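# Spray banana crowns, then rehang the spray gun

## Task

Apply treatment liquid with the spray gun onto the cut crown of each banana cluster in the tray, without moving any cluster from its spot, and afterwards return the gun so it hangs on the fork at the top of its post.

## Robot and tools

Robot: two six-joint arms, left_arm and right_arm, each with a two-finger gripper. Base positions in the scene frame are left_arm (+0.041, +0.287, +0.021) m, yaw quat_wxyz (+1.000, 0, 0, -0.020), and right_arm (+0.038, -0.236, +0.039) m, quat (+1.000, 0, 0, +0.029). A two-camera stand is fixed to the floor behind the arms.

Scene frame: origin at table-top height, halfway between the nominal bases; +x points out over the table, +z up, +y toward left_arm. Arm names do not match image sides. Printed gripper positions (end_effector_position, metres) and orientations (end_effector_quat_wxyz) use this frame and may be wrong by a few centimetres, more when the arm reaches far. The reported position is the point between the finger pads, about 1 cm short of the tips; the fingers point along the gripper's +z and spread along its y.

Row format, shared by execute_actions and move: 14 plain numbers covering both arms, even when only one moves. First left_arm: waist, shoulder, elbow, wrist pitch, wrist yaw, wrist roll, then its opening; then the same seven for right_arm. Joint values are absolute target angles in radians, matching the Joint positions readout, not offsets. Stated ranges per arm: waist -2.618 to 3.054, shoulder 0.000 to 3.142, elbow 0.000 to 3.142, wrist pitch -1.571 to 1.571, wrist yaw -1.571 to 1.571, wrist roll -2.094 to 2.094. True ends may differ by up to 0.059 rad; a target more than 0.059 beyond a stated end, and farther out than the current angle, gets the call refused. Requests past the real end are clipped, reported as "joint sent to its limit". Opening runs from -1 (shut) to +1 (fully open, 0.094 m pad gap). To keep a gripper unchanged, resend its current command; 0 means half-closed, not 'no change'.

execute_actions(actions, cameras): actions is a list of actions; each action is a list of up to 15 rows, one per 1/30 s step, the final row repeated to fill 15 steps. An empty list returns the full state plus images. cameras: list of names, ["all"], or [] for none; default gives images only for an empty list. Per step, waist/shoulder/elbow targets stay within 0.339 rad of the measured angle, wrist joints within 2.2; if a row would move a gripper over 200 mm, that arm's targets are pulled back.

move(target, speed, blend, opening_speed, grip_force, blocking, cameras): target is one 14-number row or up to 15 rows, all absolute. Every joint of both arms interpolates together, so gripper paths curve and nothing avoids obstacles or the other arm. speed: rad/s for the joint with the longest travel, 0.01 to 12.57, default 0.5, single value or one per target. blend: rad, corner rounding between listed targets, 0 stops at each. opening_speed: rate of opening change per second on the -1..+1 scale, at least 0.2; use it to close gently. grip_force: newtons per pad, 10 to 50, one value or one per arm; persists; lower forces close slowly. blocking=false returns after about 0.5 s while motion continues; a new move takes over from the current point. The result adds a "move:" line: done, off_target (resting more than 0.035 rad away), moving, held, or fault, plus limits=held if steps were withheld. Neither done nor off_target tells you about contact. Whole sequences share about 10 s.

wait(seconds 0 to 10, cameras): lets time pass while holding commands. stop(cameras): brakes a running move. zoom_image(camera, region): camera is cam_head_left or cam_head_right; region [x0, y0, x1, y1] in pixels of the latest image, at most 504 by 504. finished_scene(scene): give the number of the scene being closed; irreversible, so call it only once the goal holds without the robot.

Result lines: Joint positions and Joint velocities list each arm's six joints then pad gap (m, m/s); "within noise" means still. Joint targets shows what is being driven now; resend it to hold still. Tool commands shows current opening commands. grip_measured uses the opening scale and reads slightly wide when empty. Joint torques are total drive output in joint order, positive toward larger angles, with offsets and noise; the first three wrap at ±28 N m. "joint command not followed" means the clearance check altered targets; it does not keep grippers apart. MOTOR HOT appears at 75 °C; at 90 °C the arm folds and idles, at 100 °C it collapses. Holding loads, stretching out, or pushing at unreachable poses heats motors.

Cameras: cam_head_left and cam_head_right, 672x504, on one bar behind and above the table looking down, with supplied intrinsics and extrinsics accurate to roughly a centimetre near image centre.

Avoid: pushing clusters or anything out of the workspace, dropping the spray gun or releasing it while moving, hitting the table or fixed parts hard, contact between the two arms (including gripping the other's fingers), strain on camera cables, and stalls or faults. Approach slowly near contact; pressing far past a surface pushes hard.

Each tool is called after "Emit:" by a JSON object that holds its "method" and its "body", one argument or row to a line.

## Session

Emit:
{"method": "execute_actions", "body": {
  "actions": []
}}

Emit:
{"method": "zoom_image", "body": {
  "camera": "cam_head_left",
  "region": [90, 60, 210, 180]
}}

Emit:
{"method": "zoom_image", "body": {
  "camera": "cam_head_left",
  "region": [180, 90, 540, 240]
}}

Scene clock: 0.00 s.
left_arm: end_effector_position=(+0.4365, +0.2849, +0.1505) grip_measured=+1.000 end_effector_quat_wxyz=(+0.647, +0.010, +0.762, -0.011) | right_arm: end_effector_position=(+0.4447, -0.2204, +0.1565) grip_measured=+1.000 end_effector_quat_wxyz=(+0.619, +0.010, +0.785, -0.042)
Joint positions: left_arm=[0.051 1.543 0.3 1.08 0.042 0.003 0.094] | right_arm=[0.063 1.577 0.373 0.967 0.196 -0.009 0.094]
Joint velocities: within noise
Joint torques (N m): no reading
Motor temperatures (°C): left_arm=[27 28 29 37 26 26 26] | right_arm=[27 25 46 33 29 24 29]
Heat: left arm: 37 °C; right arm: 46 °C.
Joint targets: left_arm=[0.051 1.539 0.304 1.075 0.042 0.003] | right_arm=[0.063 1.576 0.374 0.953 0.197 -0.008]
Tool commands: left_gripper/opening=+1.0 right_gripper/opening=+1.0

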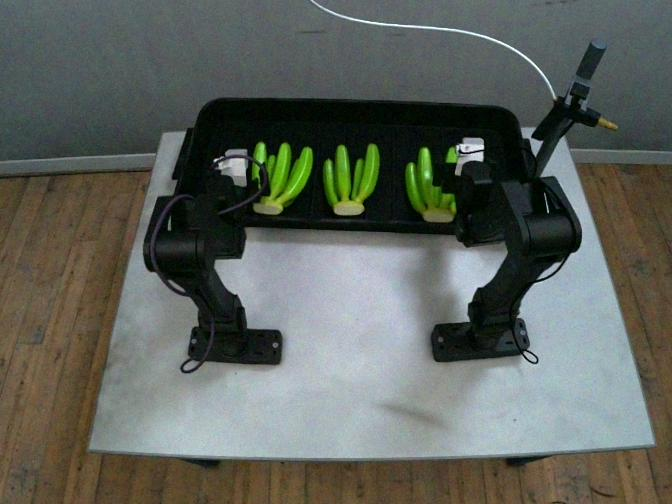

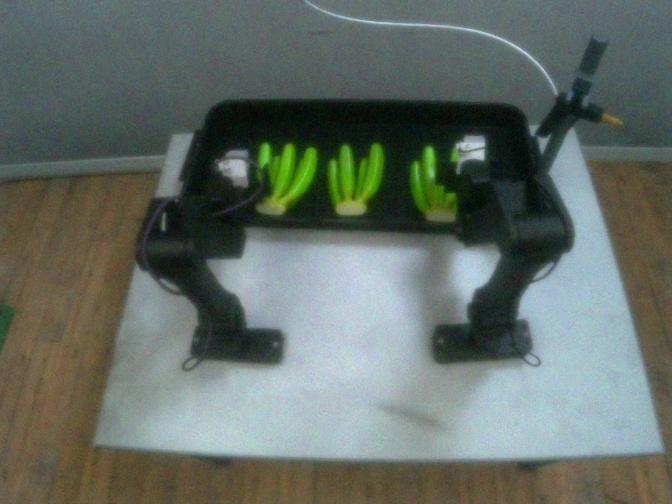

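Scaled by 4.200 from the camera's 672x504 image, which has a finer 960x720 frame.

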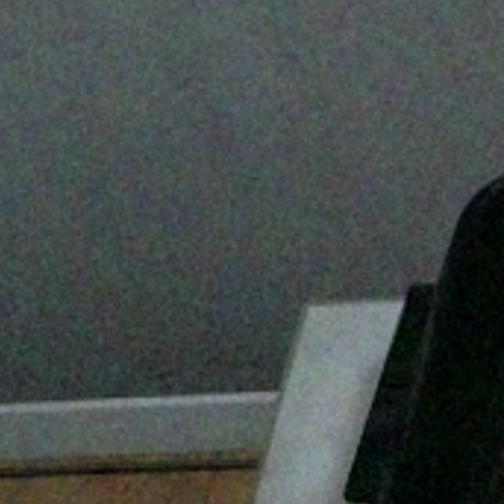

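Scaled by 1.400 from the camera's 672x504 image, which has a finer 960x720 frame.

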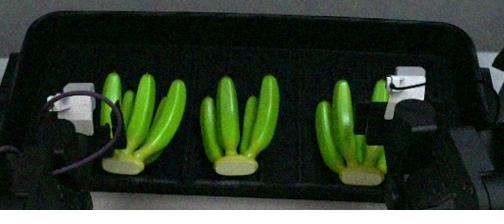

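Emit:
{"method": "zoom_image", "body": {
  "camera": "cam_head_left",
  "region": [520, 30, 640, 150]
}}

Emit:
{"method": "zoom_image", "body": {
  "camera": "cam_head_right",
  "region": [520, 30, 640, 150]
}}

Emit:
{"method": "zoom_image", "body": {
  "camera": "cam_head_left",
  "region": [550, 75, 610, 135]
}}

Scaled by 4.200 from the camera's 672x504 image, which has a finer 960x720 frame.

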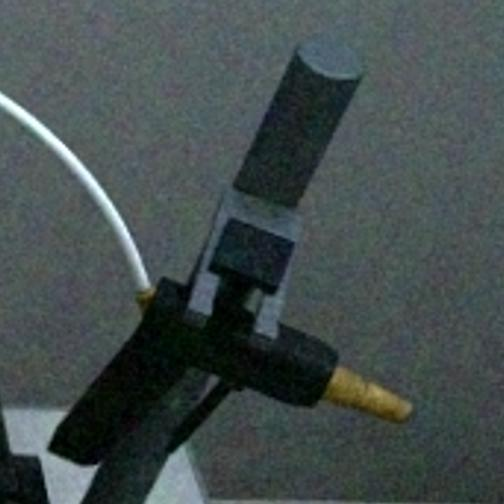

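Scaled by 4.200 from the camera's 672x504 image, which has a finer 960x720 frame.

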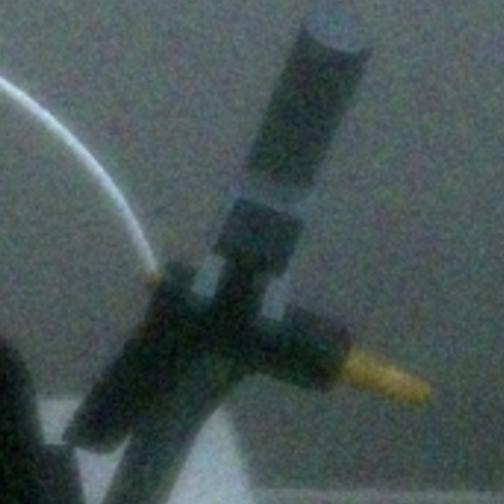

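Scaled by 8.400 from the camera's 672x504 image, which has a finer 960x720 frame.

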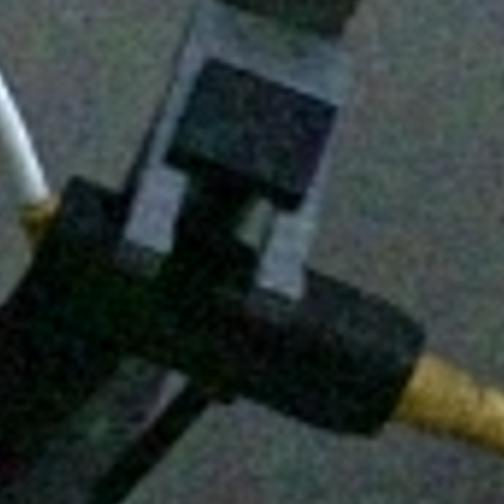

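Emit:
{"method": "move", "body": {
  "target": [
    [0.3,0.9,0.3,0.5,0,0.003,1,-0.1,1.05,0.38,0.70,0.1,0.0,1],
    [0.8,0.6,0.4,0.2,0,0.003,1,-0.48,1.286,0.425,1.103,0.0,0.28,1]
  ],
  "speed": 0.7,
  "blend": 0.05,
  "cameras": ["all"]
}}

Emit:
{"method": "zoom_image", "body": {
  "camera": "cam_head_left",
  "region": [500, 50, 640, 190]
}}

Emit:
{"method": "zoom_image", "body": {
  "camera": "cam_head_right",
  "region": [500, 50, 640, 190]
}}

Scene clock: 63.67 s.
left_arm: end_effector_position=(+0.2647, +0.4957, +0.2835) grip_measured=+1.000 end_effector_quat_wxyz=(+0.647, -0.260, +0.670, +0.253) | right_arm: end_effector_position=(+0.3967, -0.3942, +0.3113) grip_measured=+1.000 end_effector_quat_wxyz=(+0.773, +0.218, +0.593, -0.056)
Joint positions: left_arm=[0.793 0.608 0.373 0.202 0.01 0.002 0.094] | right_arm=[-0.472 1.279 0.401 1.08 0.009 0.278 0.094]
Joint torques (N m): left_arm=[0.69 -0.39 11.41 1.68 -0.11 0.05] | right_arm=[-0.75 -3.62 8.58 1.76 -0.16 0.03]
Motor temperatures (°C): left_arm=[27 30 30 42 26 26 26] | right_arm=[27 27 47 41 29 24 28]
Heat: left arm: 42 °C; right arm: 47 °C.
Joint targets: left_arm=[0.800 0.600 0.400 0.200 0.000 0.003] | right_arm=[-0.480 1.286 0.425 1.103 0.000 0.280]
move: done

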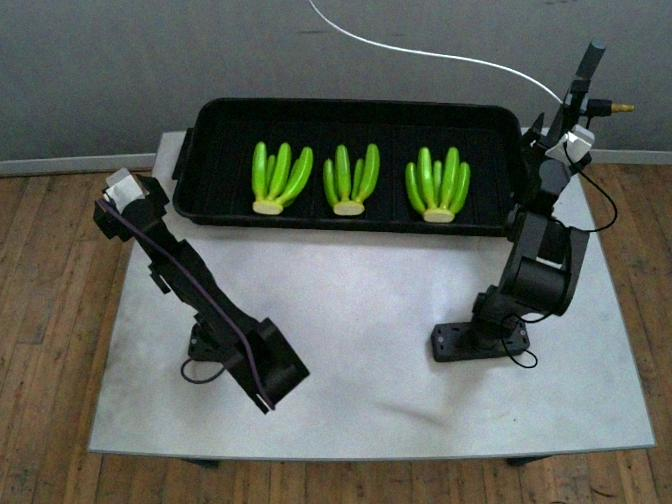

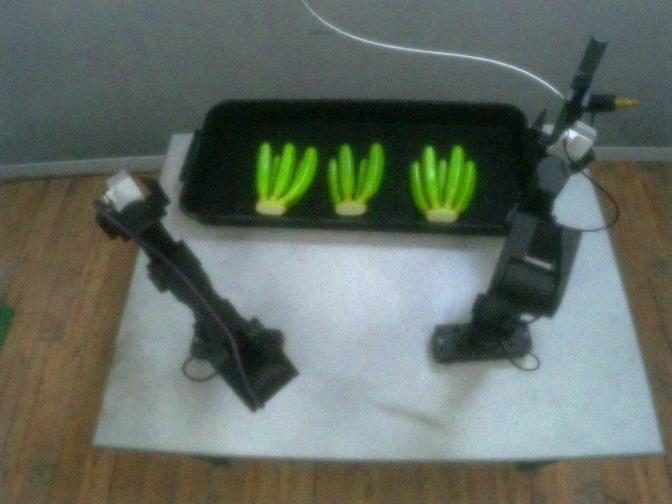

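Scaled by 3.600 from the camera's 672x504 image, which has a finer 960x720 frame.

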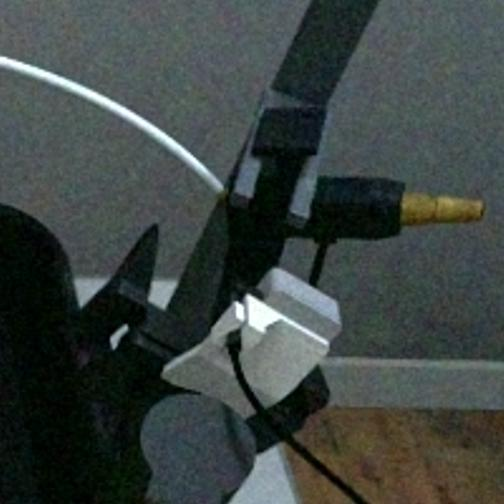

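Scaled by 3.600 from the camera's 672x504 image, which has a finer 960x720 frame.

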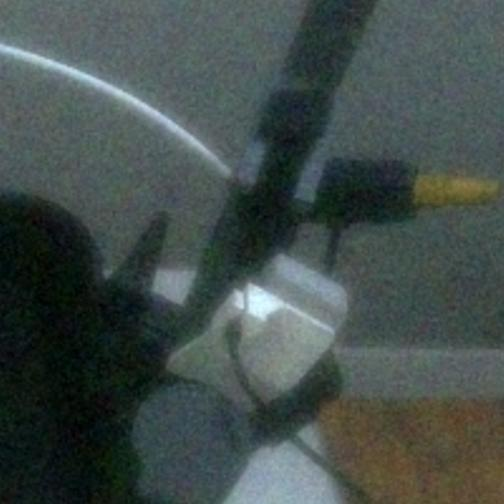

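Emit:
{"method": "move", "body": {
  "target": [0.8,0.6,0.4,0.2,0,0.003,1,-0.46,1.0,0.31,0.9,0.0,0.28,1],
  "speed": 0.3,
  "cameras": ["all"]
}}

Emit:
{"method": "zoom_image", "body": {
  "camera": "cam_head_left",
  "region": [500, 50, 640, 190]
}}

Emit:
{"method": "zoom_image", "body": {
  "camera": "cam_head_right",
  "region": [500, 50, 640, 190]
}}

Scene clock: 71.47 s.
left_arm: end_effector_position=(+0.2647, +0.4957, +0.2834) grip_measured=+1.000 end_effector_quat_wxyz=(+0.647, -0.260, +0.670, +0.253) | right_arm: end_effector_position=(+0.3608, -0.3749, +0.3338) grip_measured=+1.000 end_effector_quat_wxyz=(+0.785, +0.208, +0.581, -0.052)
Joint positions: left_arm=[0.793 0.608 0.373 0.201 0.01 0.002 0.094] | right_arm=[-0.468 1.012 0.331 0.922 0 0.279 0.094]
Joint torques (N m): left_arm=[0.7 -0.38 11.38 1.69 -0.1 0.05] | right_arm=[0.59 -3.62 5.42 1.39 -0.03 0]
Heat: left arm: 42 °C; right arm: 49 °C.
Joint targets: left_arm=[0.800 0.600 0.400 0.200 0.000 0.003] | right_arm=[-0.460 1.000 0.310 0.900 0.000 0.280]
move: done

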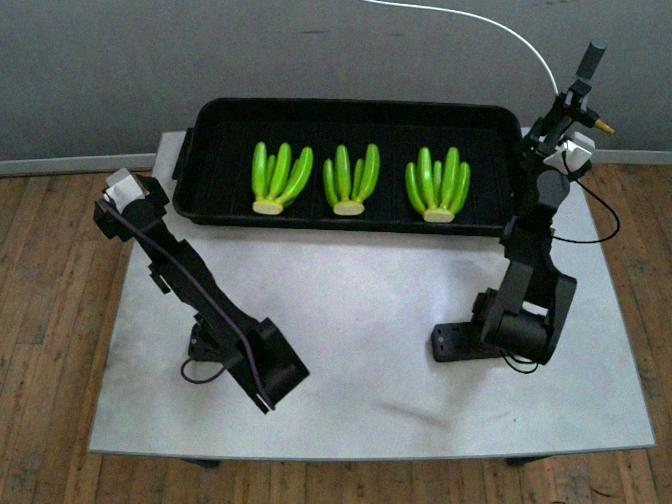

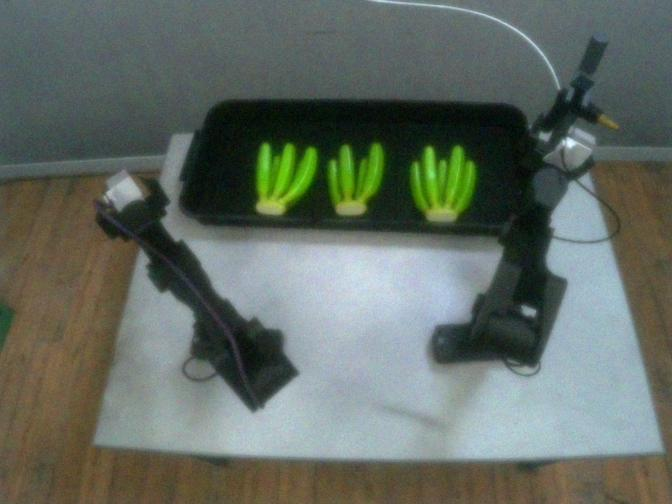

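Scaled by 3.600 from the camera's 672x504 image, which has a finer 960x720 frame.

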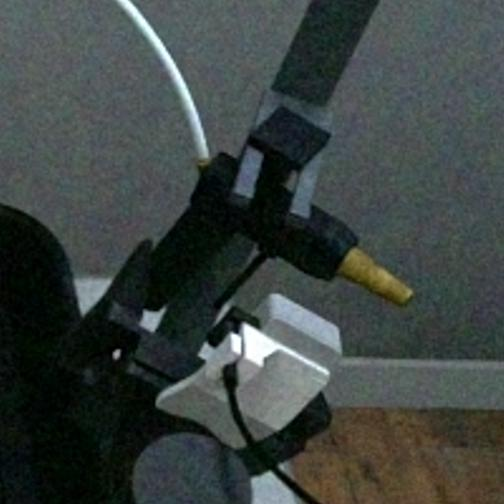

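Scaled by 3.600 from the camera's 672x504 image, which has a finer 960x720 frame.

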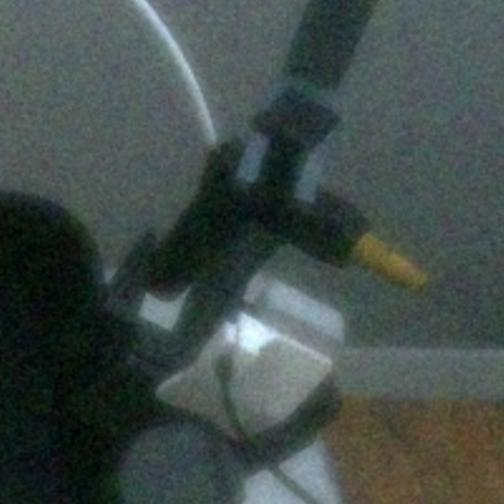

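Emit:
{"method": "move", "body": {
  "target": [0.8,0.6,0.4,0.2,0,0.003,1,-0.455,1.076,0.385,0.935,0.05,0.38,1],
  "speed": 0.3,
  "cameras": ["all"]
}}

Emit:
{"method": "zoom_image", "body": {
  "camera": "cam_head_left",
  "region": [520, 70, 620, 170]
}}

Emit:
{"method": "zoom_image", "body": {
  "camera": "cam_head_right",
  "region": [520, 70, 620, 170]
}}

Scene clock: 111.20 s.
left_arm: end_effector_position=(+0.2647, +0.4957, +0.2834) grip_measured=+1.000 end_effector_quat_wxyz=(+0.647, -0.260, +0.670, +0.253) | right_arm: end_effector_position=(+0.3684, -0.3841, +0.3326) grip_measured=+1.000 end_effector_quat_wxyz=(+0.783, +0.250, +0.569, -0.025)
Joint positions: left_arm=[0.793 0.608 0.373 0.201 0.01 0.002 0.094] | right_arm=[-0.464 1.07 0.361 0.937 0.039 0.373 0.094]
Joint torques (N m): left_arm=[0.72 -0.42 11.34 1.72 -0.13 0.04] | right_arm=[0.58 -2.47 8.95 1.54 0.08 0.07]
Heat: left arm: 43 °C; right arm: 46 °C.
Joint targets: left_arm=[0.800 0.600 0.400 0.200 0.000 0.003] | right_arm=[-0.455 1.076 0.385 0.935 0.050 0.380]
move: done

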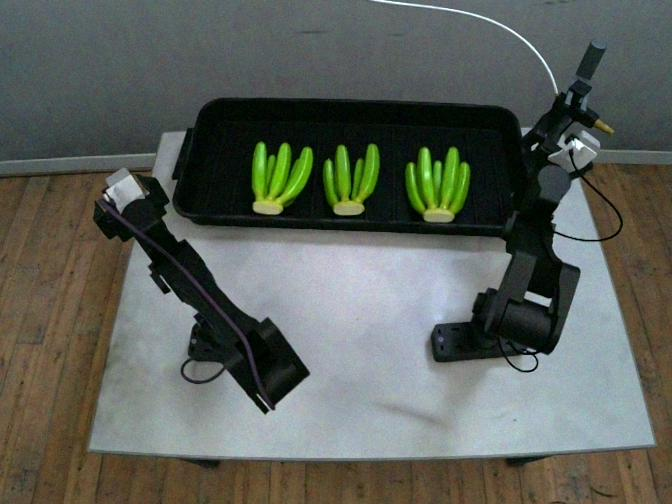

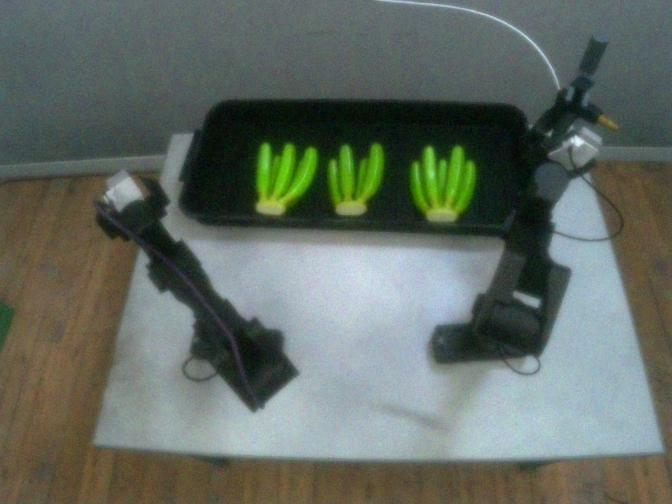

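Scaled by 5.040 from the camera's 672x504 image, which has a finer 960x720 frame.

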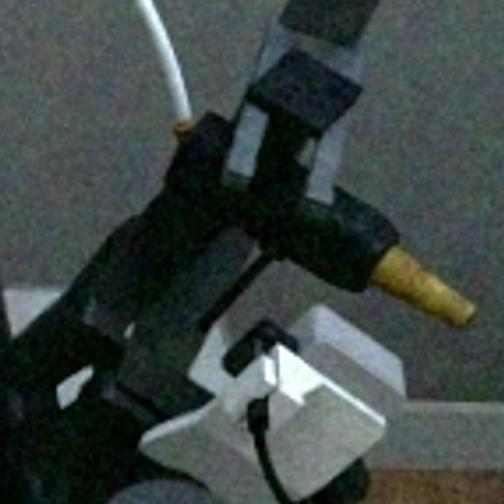

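Scaled by 5.040 from the camera's 672x504 image, which has a finer 960x720 frame.

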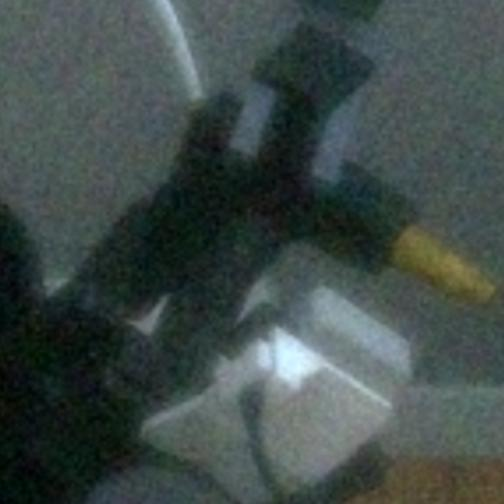

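Emit:
{"method": "move", "body": {
  "target": [0.8,0.6,0.4,0.2,0,0.003,1,-0.44,0.72,0.35,0.58,0.03,0.30,1],
  "speed": 0.4,
  "cameras": ["all"]
}}

Emit:
{"method": "zoom_image", "body": {
  "camera": "cam_head_left",
  "region": [520, 50, 620, 150]
}}

Emit:
{"method": "zoom_image", "body": {
  "camera": "cam_head_right",
  "region": [520, 50, 620, 150]
}}

Scene clock: 124.43 s.
left_arm: end_effector_position=(+0.2647, +0.4957, +0.2834) grip_measured=+1.000 end_effector_quat_wxyz=(+0.647, -0.260, +0.670, +0.253) | right_arm: end_effector_position=(+0.3288, -0.3615, +0.3599) grip_measured=+1.000 end_effector_quat_wxyz=(+0.784, +0.227, +0.577, -0.042)
Joint positions: left_arm=[0.793 0.608 0.373 0.201 0.01 0.002 0.094] | right_arm=[-0.449 0.729 0.361 0.601 0.037 0.312 0.094]
Joint torques (N m): left_arm=[0.66 -0.46 11.37 1.69 -0.14 0.03] | right_arm=[0.53 -1.55 6.72 1.38 -0.11 -0.04]
Heat: left arm: 43 °C; right arm: 48 °C.
Joint targets: left_arm=[0.800 0.600 0.400 0.200 0.000 0.003] | right_arm=[-0.440 0.720 0.350 0.580 0.030 0.300]
move: done

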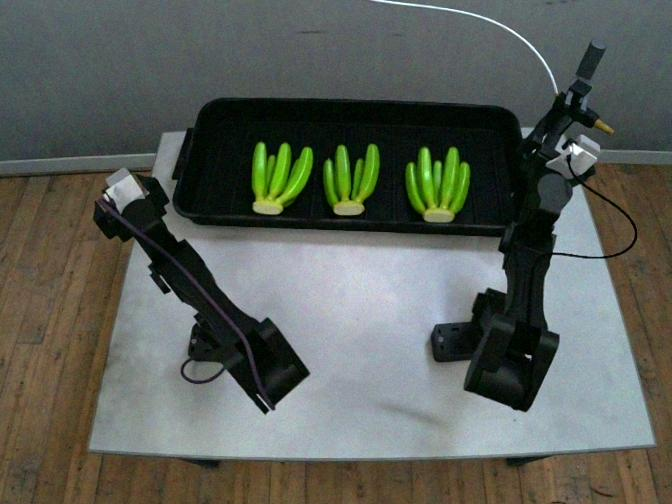

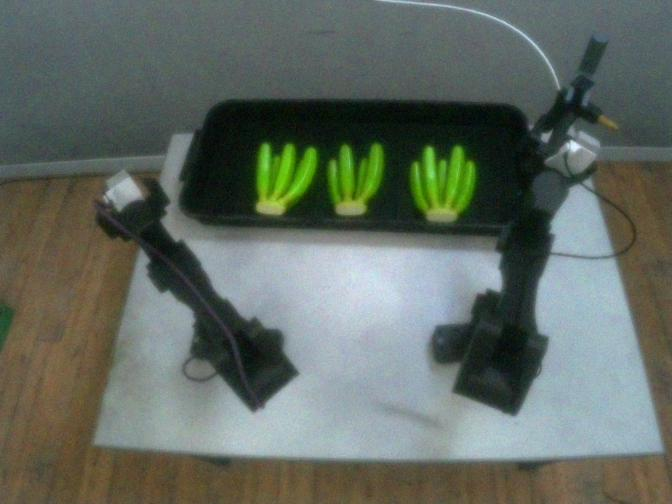

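Scaled by 5.040 from the camera's 672x504 image, which has a finer 960x720 frame.

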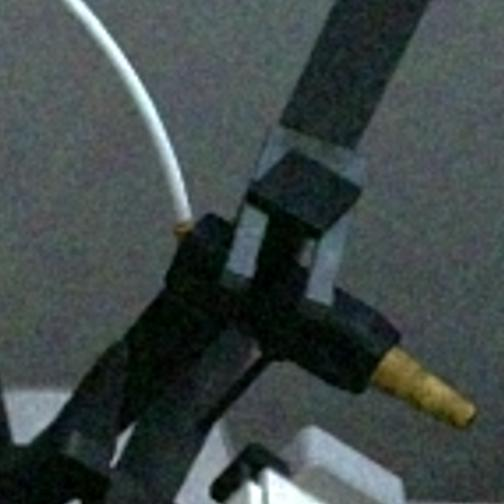

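Scaled by 5.040 from the camera's 672x504 image, which has a finer 960x720 frame.

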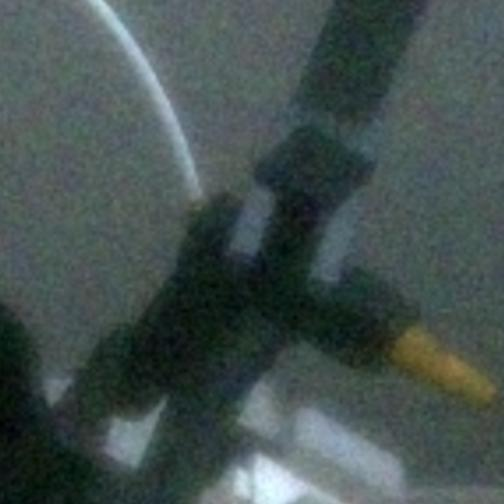

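Emit:
{"method": "move", "body": {
  "target": [
    [0.8,0.6,0.4,0.2,0,0.003,1,-0.311,0.80,0.27,0.75,0.297,0.35,1],
    [0.8,0.6,0.4,0.2,0,0.003,1,-0.311,1.15,0.337,1.048,0.297,0.35,1]
  ],
  "speed": 0.3,
  "blend": 0.03,
  "cameras": ["all"]
}}

Emit:
{"method": "zoom_image", "body": {
  "camera": "cam_head_left",
  "region": [520, 60, 620, 160]
}}

Emit:
{"method": "zoom_image", "body": {
  "camera": "cam_head_right",
  "region": [520, 60, 620, 160]
}}

Scene clock: 161.20 s.
left_arm: end_effector_position=(+0.2647, +0.4957, +0.2834) grip_measured=+1.000 end_effector_quat_wxyz=(+0.647, -0.260, +0.670, +0.253) | right_arm: end_effector_position=(+0.3703, -0.3764, +0.3110) grip_measured=+1.000 end_effector_quat_wxyz=(+0.776, +0.291, +0.557, -0.058)
Joint positions: left_arm=[0.793 0.608 0.373 0.201 0.01 0.002 0.094] | right_arm=[-0.32 1.143 0.313 1.051 0.286 0.344 0.094]
Joint torques (N m): left_arm=[0.72 -0.38 11.36 1.73 -0.11 0.04] | right_arm=[0.76 -2.41 8.57 1.49 0.04 0.06]
Heat: left arm: 43 °C; right arm: 47 °C.
Joint targets: left_arm=[0.800 0.600 0.400 0.200 0.000 0.003] | right_arm=[-0.311 1.150 0.337 1.048 0.297 0.350]
move: done

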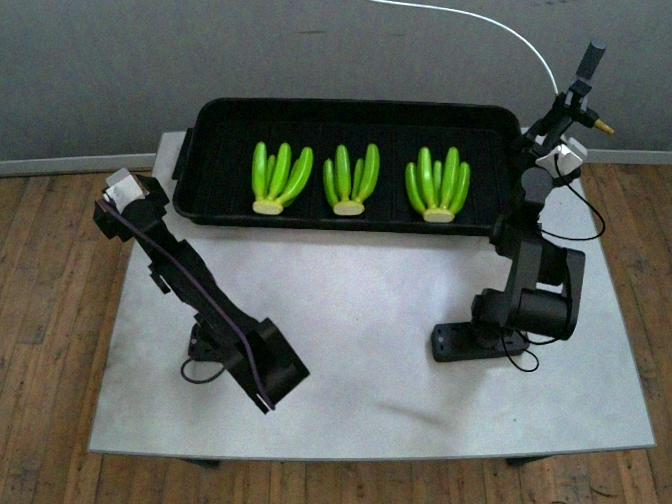

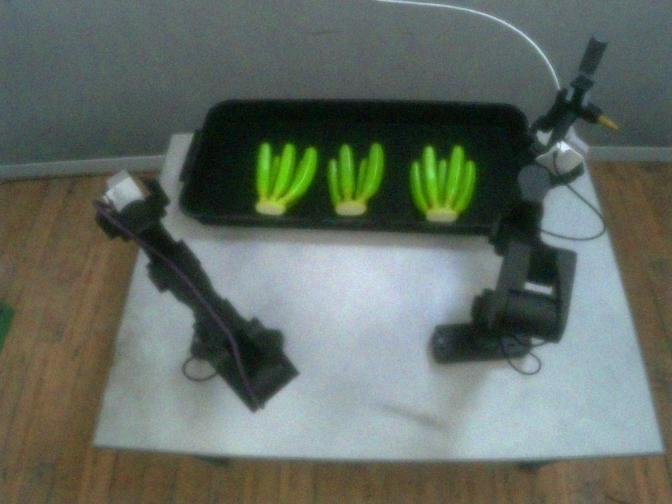

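Scaled by 5.040 from the camera's 672x504 image, which has a finer 960x720 frame.

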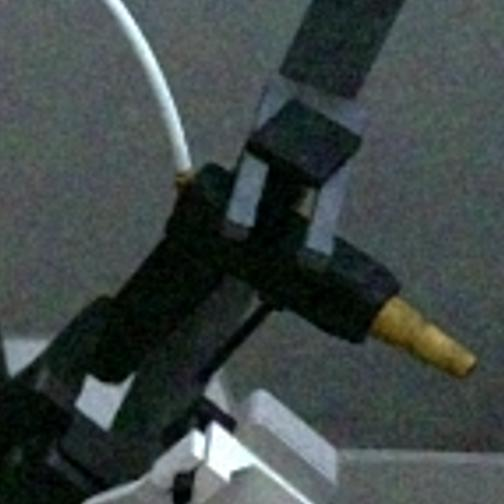

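Scaled by 5.040 from the camera's 672x504 image, which has a finer 960x720 frame.

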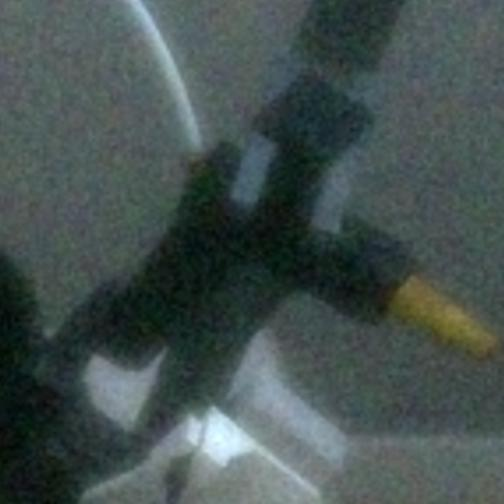

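Emit:
{"method": "move", "body": {
  "target": [0.8,0.6,0.4,0.2,0,0.003,1,-0.380,1.41,0.512,1.148,0.228,0.33,1],
  "speed": 0.15,
  "cameras": ["all"]
}}

Emit:
{"method": "zoom_image", "body": {
  "camera": "cam_head_left",
  "region": [520, 60, 620, 160]
}}

Emit:
{"method": "zoom_image", "body": {
  "camera": "cam_head_right",
  "region": [520, 60, 620, 160]
}}

Scene clock: 181.67 s.
left_arm: end_effector_position=(+0.2647, +0.4957, +0.2834) grip_measured=+1.000 end_effector_quat_wxyz=(+0.647, -0.260, +0.670, +0.253) | right_arm: end_effector_position=(+0.4161, -0.4015, +0.3208) grip_measured=+1.000 end_effector_quat_wxyz=(+0.783, +0.285, +0.550, -0.061)
Joint positions: left_arm=[0.793 0.608 0.373 0.201 0.01 0.002 0.094] | right_arm=[-0.372 1.397 0.489 1.151 0.235 0.343 0.094]
Joint torques (N m): left_arm=[0.64 -0.39 11.36 1.73 -0.11 0.07] | right_arm=[-0.84 -4.15 8.32 1.51 -0.13 -0.13]
Heat: left arm: 43 °C; right arm: 50 °C.
Joint targets: left_arm=[0.800 0.600 0.400 0.200 0.000 0.003] | right_arm=[-0.380 1.410 0.512 1.148 0.228 0.330]
move: done

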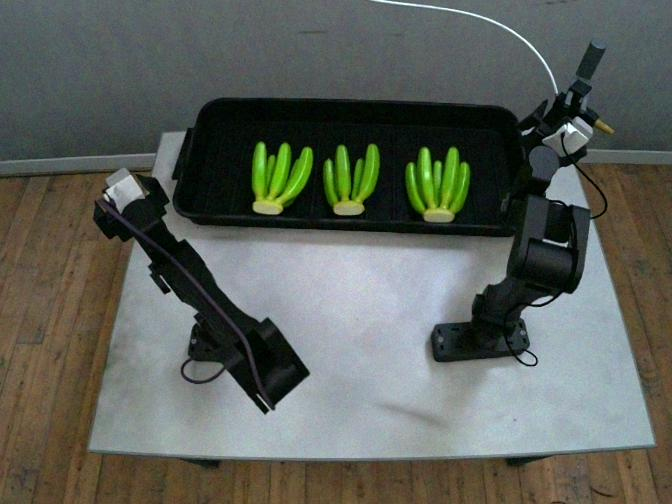

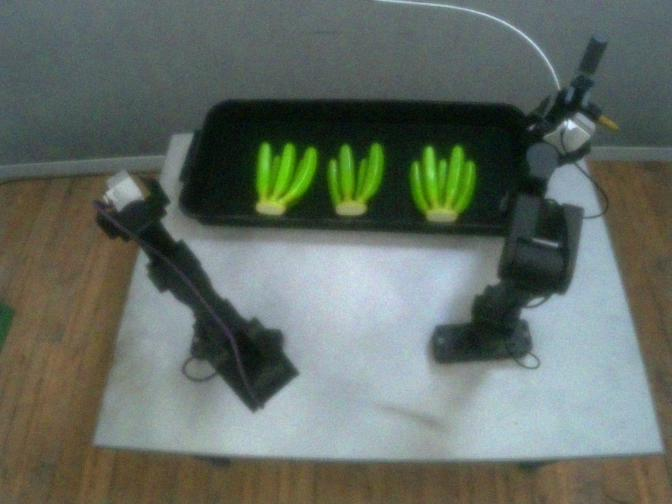

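Scaled by 5.040 from the camera's 672x504 image, which has a finer 960x720 frame.

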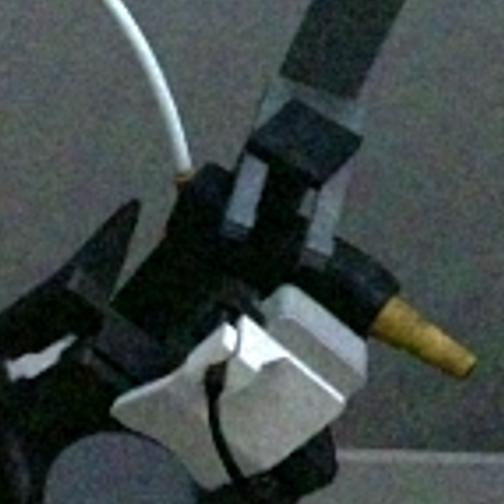

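Scaled by 5.040 from the camera's 672x504 image, which has a finer 960x720 frame.

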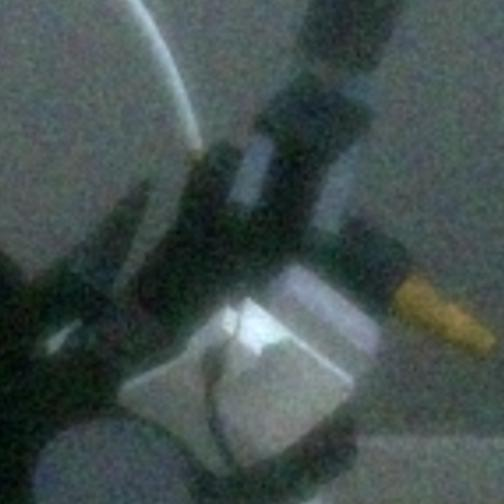

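Emit:
{"method": "move", "body": {
  "target": [
    [0.8,0.6,0.4,0.2,0,0.003,1,-0.380,1.43,0.482,1.198,0.235,0.33,1],
    [0.8,0.6,0.4,0.2,0,0.003,1,-0.380,1.43,0.482,1.198,0.235,0.33,0.3]
  ],
  "speed": 0.15,
  "opening_speed": 0.3,
  "grip_force": 20,
  "cameras": ["all"]
}}

Emit:
{"method": "zoom_image", "body": {
  "camera": "cam_head_left",
  "region": [520, 60, 620, 160]
}}

Emit:
{"method": "zoom_image", "body": {
  "camera": "cam_head_right",
  "region": [520, 60, 620, 160]
}}

Scene clock: 201.57 s.
left_arm: end_effector_position=(+0.2647, +0.4957, +0.2834) grip_measured=+1.000 end_effector_quat_wxyz=(+0.647, -0.260, +0.670, +0.253) | right_arm: end_effector_position=(+0.4166, -0.4001, +0.3263) grip_measured=+0.303 end_effector_quat_wxyz=(+0.794, +0.277, +0.538, -0.059)
Joint positions: left_arm=[0.793 0.608 0.373 0.201 0.01 0.002 0.094] | right_arm=[-0.372 1.417 0.489 1.206 0.227 0.338 0.061]
Joint torques (N m): left_arm=[0.72 -0.4 11.34 1.72 -0.14 0.04] | right_arm=[-0.76 -4.16 5.76 1.49 0 -0.05]
Heat: left arm: 43 °C; right arm: 47 °C.
Joint targets: left_arm=[0.800 0.600 0.400 0.200 0.000 0.003] | right_arm=[-0.380 1.430 0.482 1.198 0.235 0.330]
grip_force (N): 20, 20
move: done

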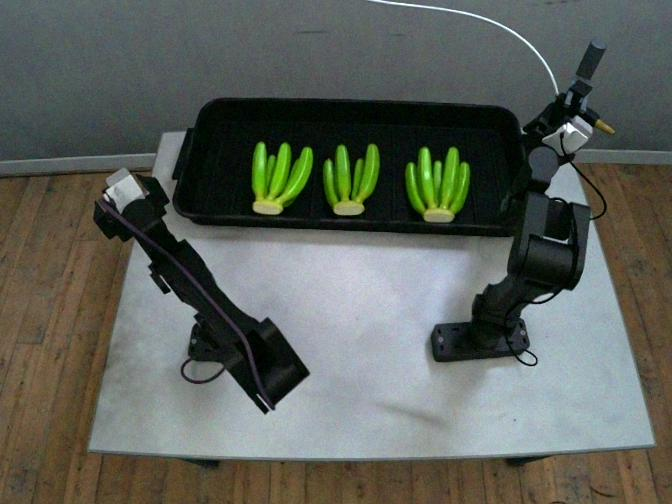

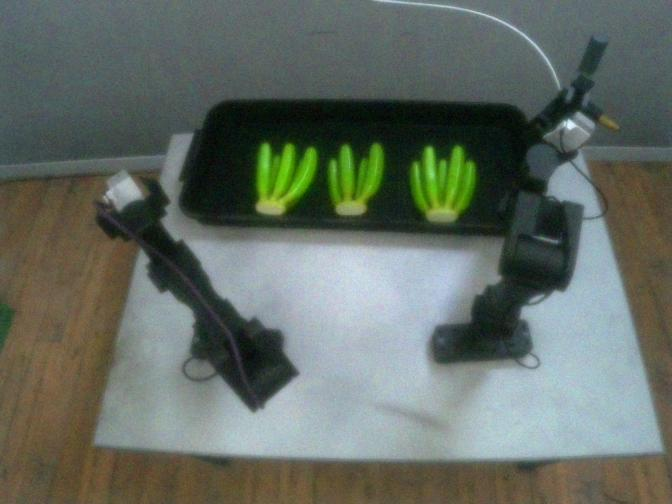

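Scaled by 5.040 from the camera's 672x504 image, which has a finer 960x720 frame.

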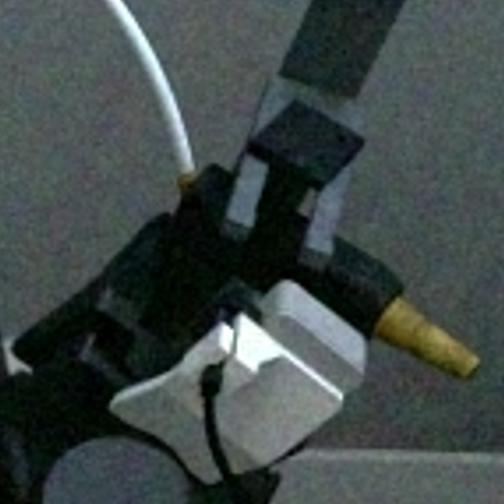

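Scaled by 5.040 from the camera's 672x504 image, which has a finer 960x720 frame.

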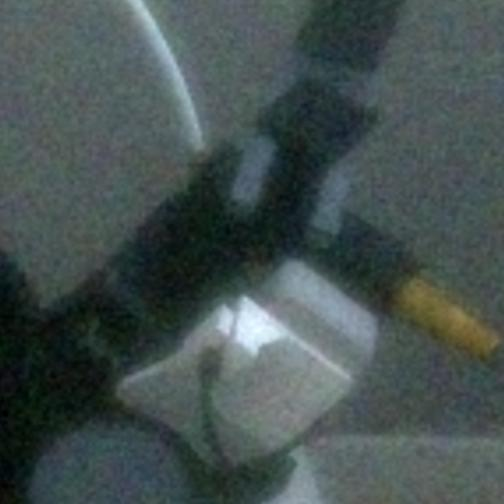

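Emit:
{"method": "move", "body": {
  "target": [
    [0.8,0.6,0.4,0.2,0,0.003,1,-0.380,1.43,0.482,1.198,0.235,0.33,0.95],
    [0.8,0.6,0.4,0.2,0,0.003,1,-0.380,1.455,0.44,1.20,0.235,0.33,0.95]
  ],
  "speed": 0.15,
  "opening_speed": 0.6,
  "cameras": ["all"]
}}

Emit:
{"method": "zoom_image", "body": {
  "camera": "cam_head_left",
  "region": [520, 60, 620, 160]
}}

Scene clock: 211.33 s.
left_arm: end_effector_position=(+0.2647, +0.4957, +0.2834) grip_measured=+1.000 end_effector_quat_wxyz=(+0.647, -0.260, +0.670, +0.253) | right_arm: end_effector_position=(+0.4173, -0.4004, +0.3030) grip_measured=+0.948 end_effector_quat_wxyz=(+0.777, +0.282, +0.560, -0.062)
Joint positions: left_arm=[0.793 0.608 0.373 0.201 0.01 0.002 0.094] | right_arm=[-0.372 1.443 0.458 1.207 0.227 0.337 0.092]
Joint torques (N m): left_arm=[0.68 -0.46 11.34 1.7 -0.13 0.03] | right_arm=[-0.8 -4.21 4.77 1.46 -0.01 -0.1]
Heat: left arm: 43 °C; right arm: 46 °C.
Joint targets: left_arm=[0.800 0.600 0.400 0.200 0.000 0.003] | right_arm=[-0.380 1.455 0.440 1.200 0.235 0.330]
grip_force (N): 20, 20
move: done

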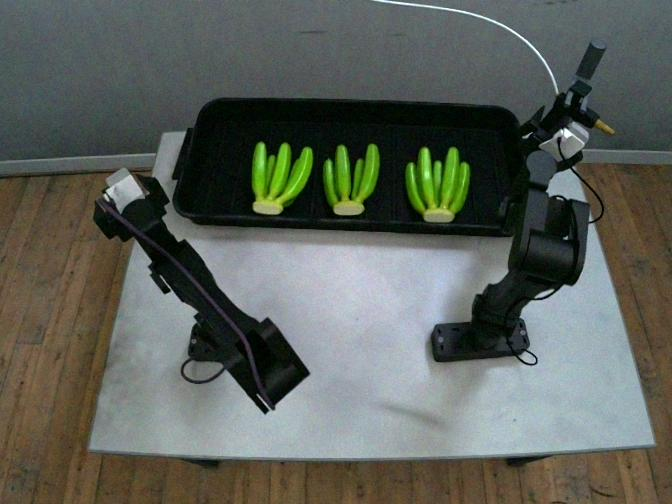

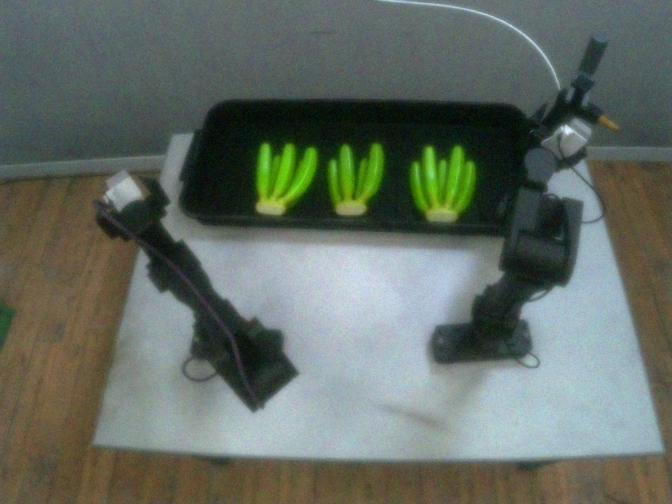

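Scaled by 5.040 from the camera's 672x504 image, which has a finer 960x720 frame.

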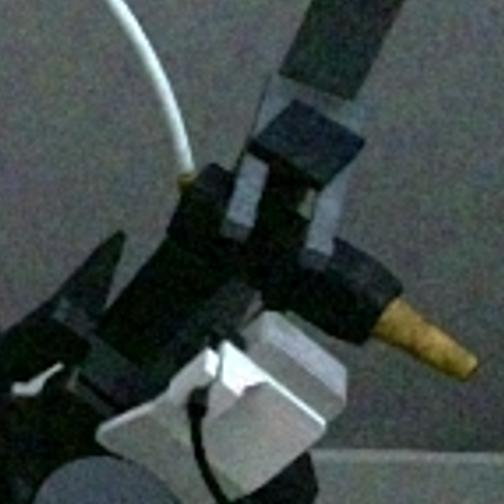

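Emit:
{"method": "move", "body": {
  "target": [
    [0.8,0.6,0.4,0.2,0,0.003,1,-0.380,1.45,0.497,1.20,0.235,0.33,0.95],
    [0.8,0.6,0.4,0.2,0,0.003,1,-0.380,1.45,0.497,1.20,0.235,0.33,0.15]
  ],
  "speed": 0.15,
  "opening_speed": 0.4,
  "cameras": ["all"]
}}

Emit:
{"method": "zoom_image", "body": {
  "camera": "cam_head_left",
  "region": [520, 60, 620, 160]
}}

Scene clock: 225.27 s.
left_arm: end_effector_position=(+0.2647, +0.4957, +0.2834) grip_measured=+1.000 end_effector_quat_wxyz=(+0.647, -0.260, +0.670, +0.253) | right_arm: end_effector_position=(+0.4214, -0.3975, +0.3111) grip_measured=+0.157 end_effector_quat_wxyz=(+0.783, +0.270, +0.558, -0.057)
Joint positions: left_arm=[0.793 0.608 0.373 0.201 0.01 0.002 0.094] | right_arm=[-0.372 1.443 0.477 1.206 0.204 0.329 0.054]
Joint torques (N m): left_arm=[0.79 -0.46 11.38 1.7 -0.11 0.02] | right_arm=[-0.66 -4.82 7.97 1.45 0.21 -0.03]
Heat: left arm: 44 °C; right arm: 46 °C.
Joint targets: left_arm=[0.800 0.600 0.400 0.200 0.000 0.003] | right_arm=[-0.380 1.450 0.497 1.200 0.235 0.330]
grip_force (N): 20, 20
move: done

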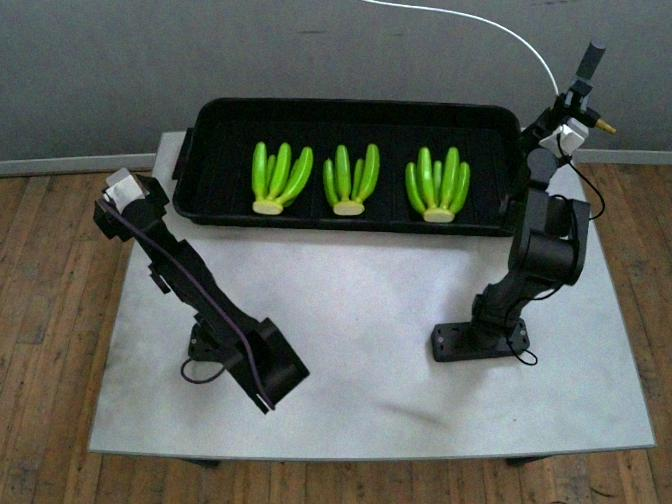

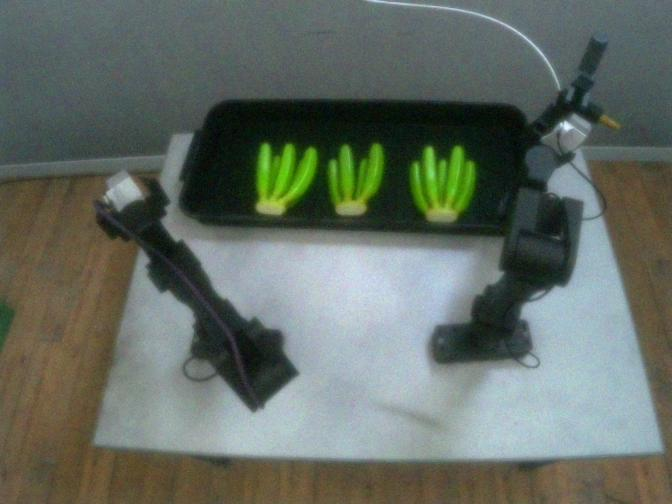

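Scaled by 5.040 from the camera's 672x504 image, which has a finer 960x720 frame.

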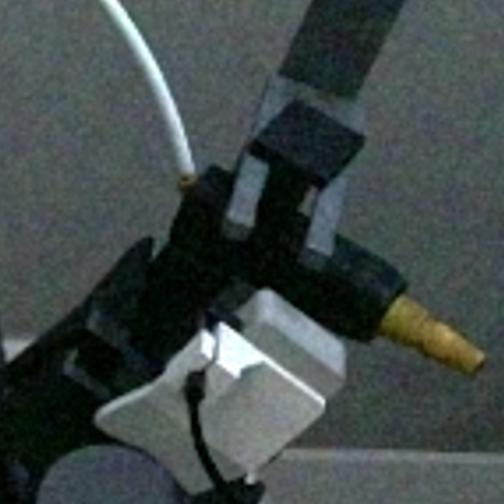

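Emit:
{"method": "move", "body": {
  "target": [0.8,0.6,0.4,0.2,0,0.003,1,-0.380,1.45,0.497,1.20,0.21,0.33,-0.6],
  "opening_speed": 0.4,
  "cameras": ["all"]
}}

Emit:
{"method": "zoom_image", "body": {
  "camera": "cam_head_left",
  "region": [520, 60, 620, 160]
}}

Scene clock: 232.77 s.
left_arm: end_effector_position=(+0.2647, +0.4957, +0.2834) grip_measured=+1.000 end_effector_quat_wxyz=(+0.647, -0.260, +0.670, +0.253) | right_arm: end_effector_position=(+0.4228, -0.3950, +0.3111) grip_measured=+0.068 end_effector_quat_wxyz=(+0.783, +0.264, +0.560, -0.052)
Joint positions: left_arm=[0.793 0.608 0.373 0.201 0.01 0.002 0.094] | right_arm=[-0.372 1.443 0.477 1.205 0.188 0.328 0.05]
Joint torques (N m): left_arm=[0.69 -0.44 11.34 1.7 -0.12 0.03] | right_arm=[-0.68 -4.96 7.88 1.51 0.18 -0.01]
Heat: left arm: 44 °C; right arm: 47 °C.
Joint targets: left_arm=[0.800 0.600 0.400 0.200 0.000 0.003] | right_arm=[-0.380 1.450 0.497 1.200 0.210 0.330]
grip_force (N): 20, 20
move: done

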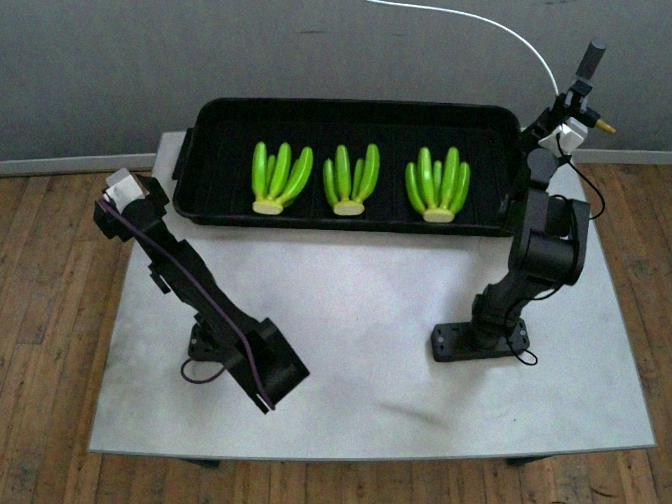

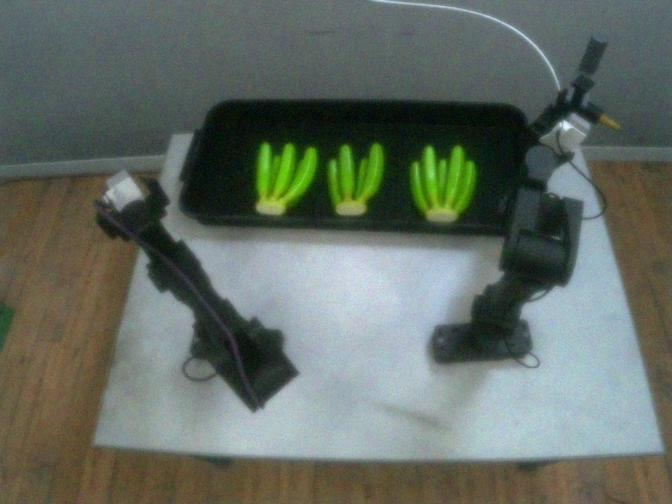

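Scaled by 5.040 from the camera's 672x504 image, which has a finer 960x720 frame.

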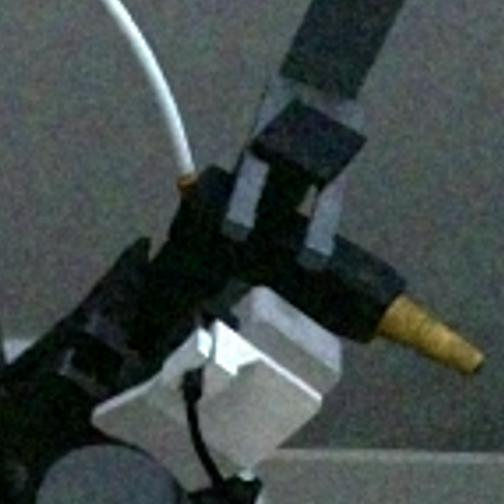

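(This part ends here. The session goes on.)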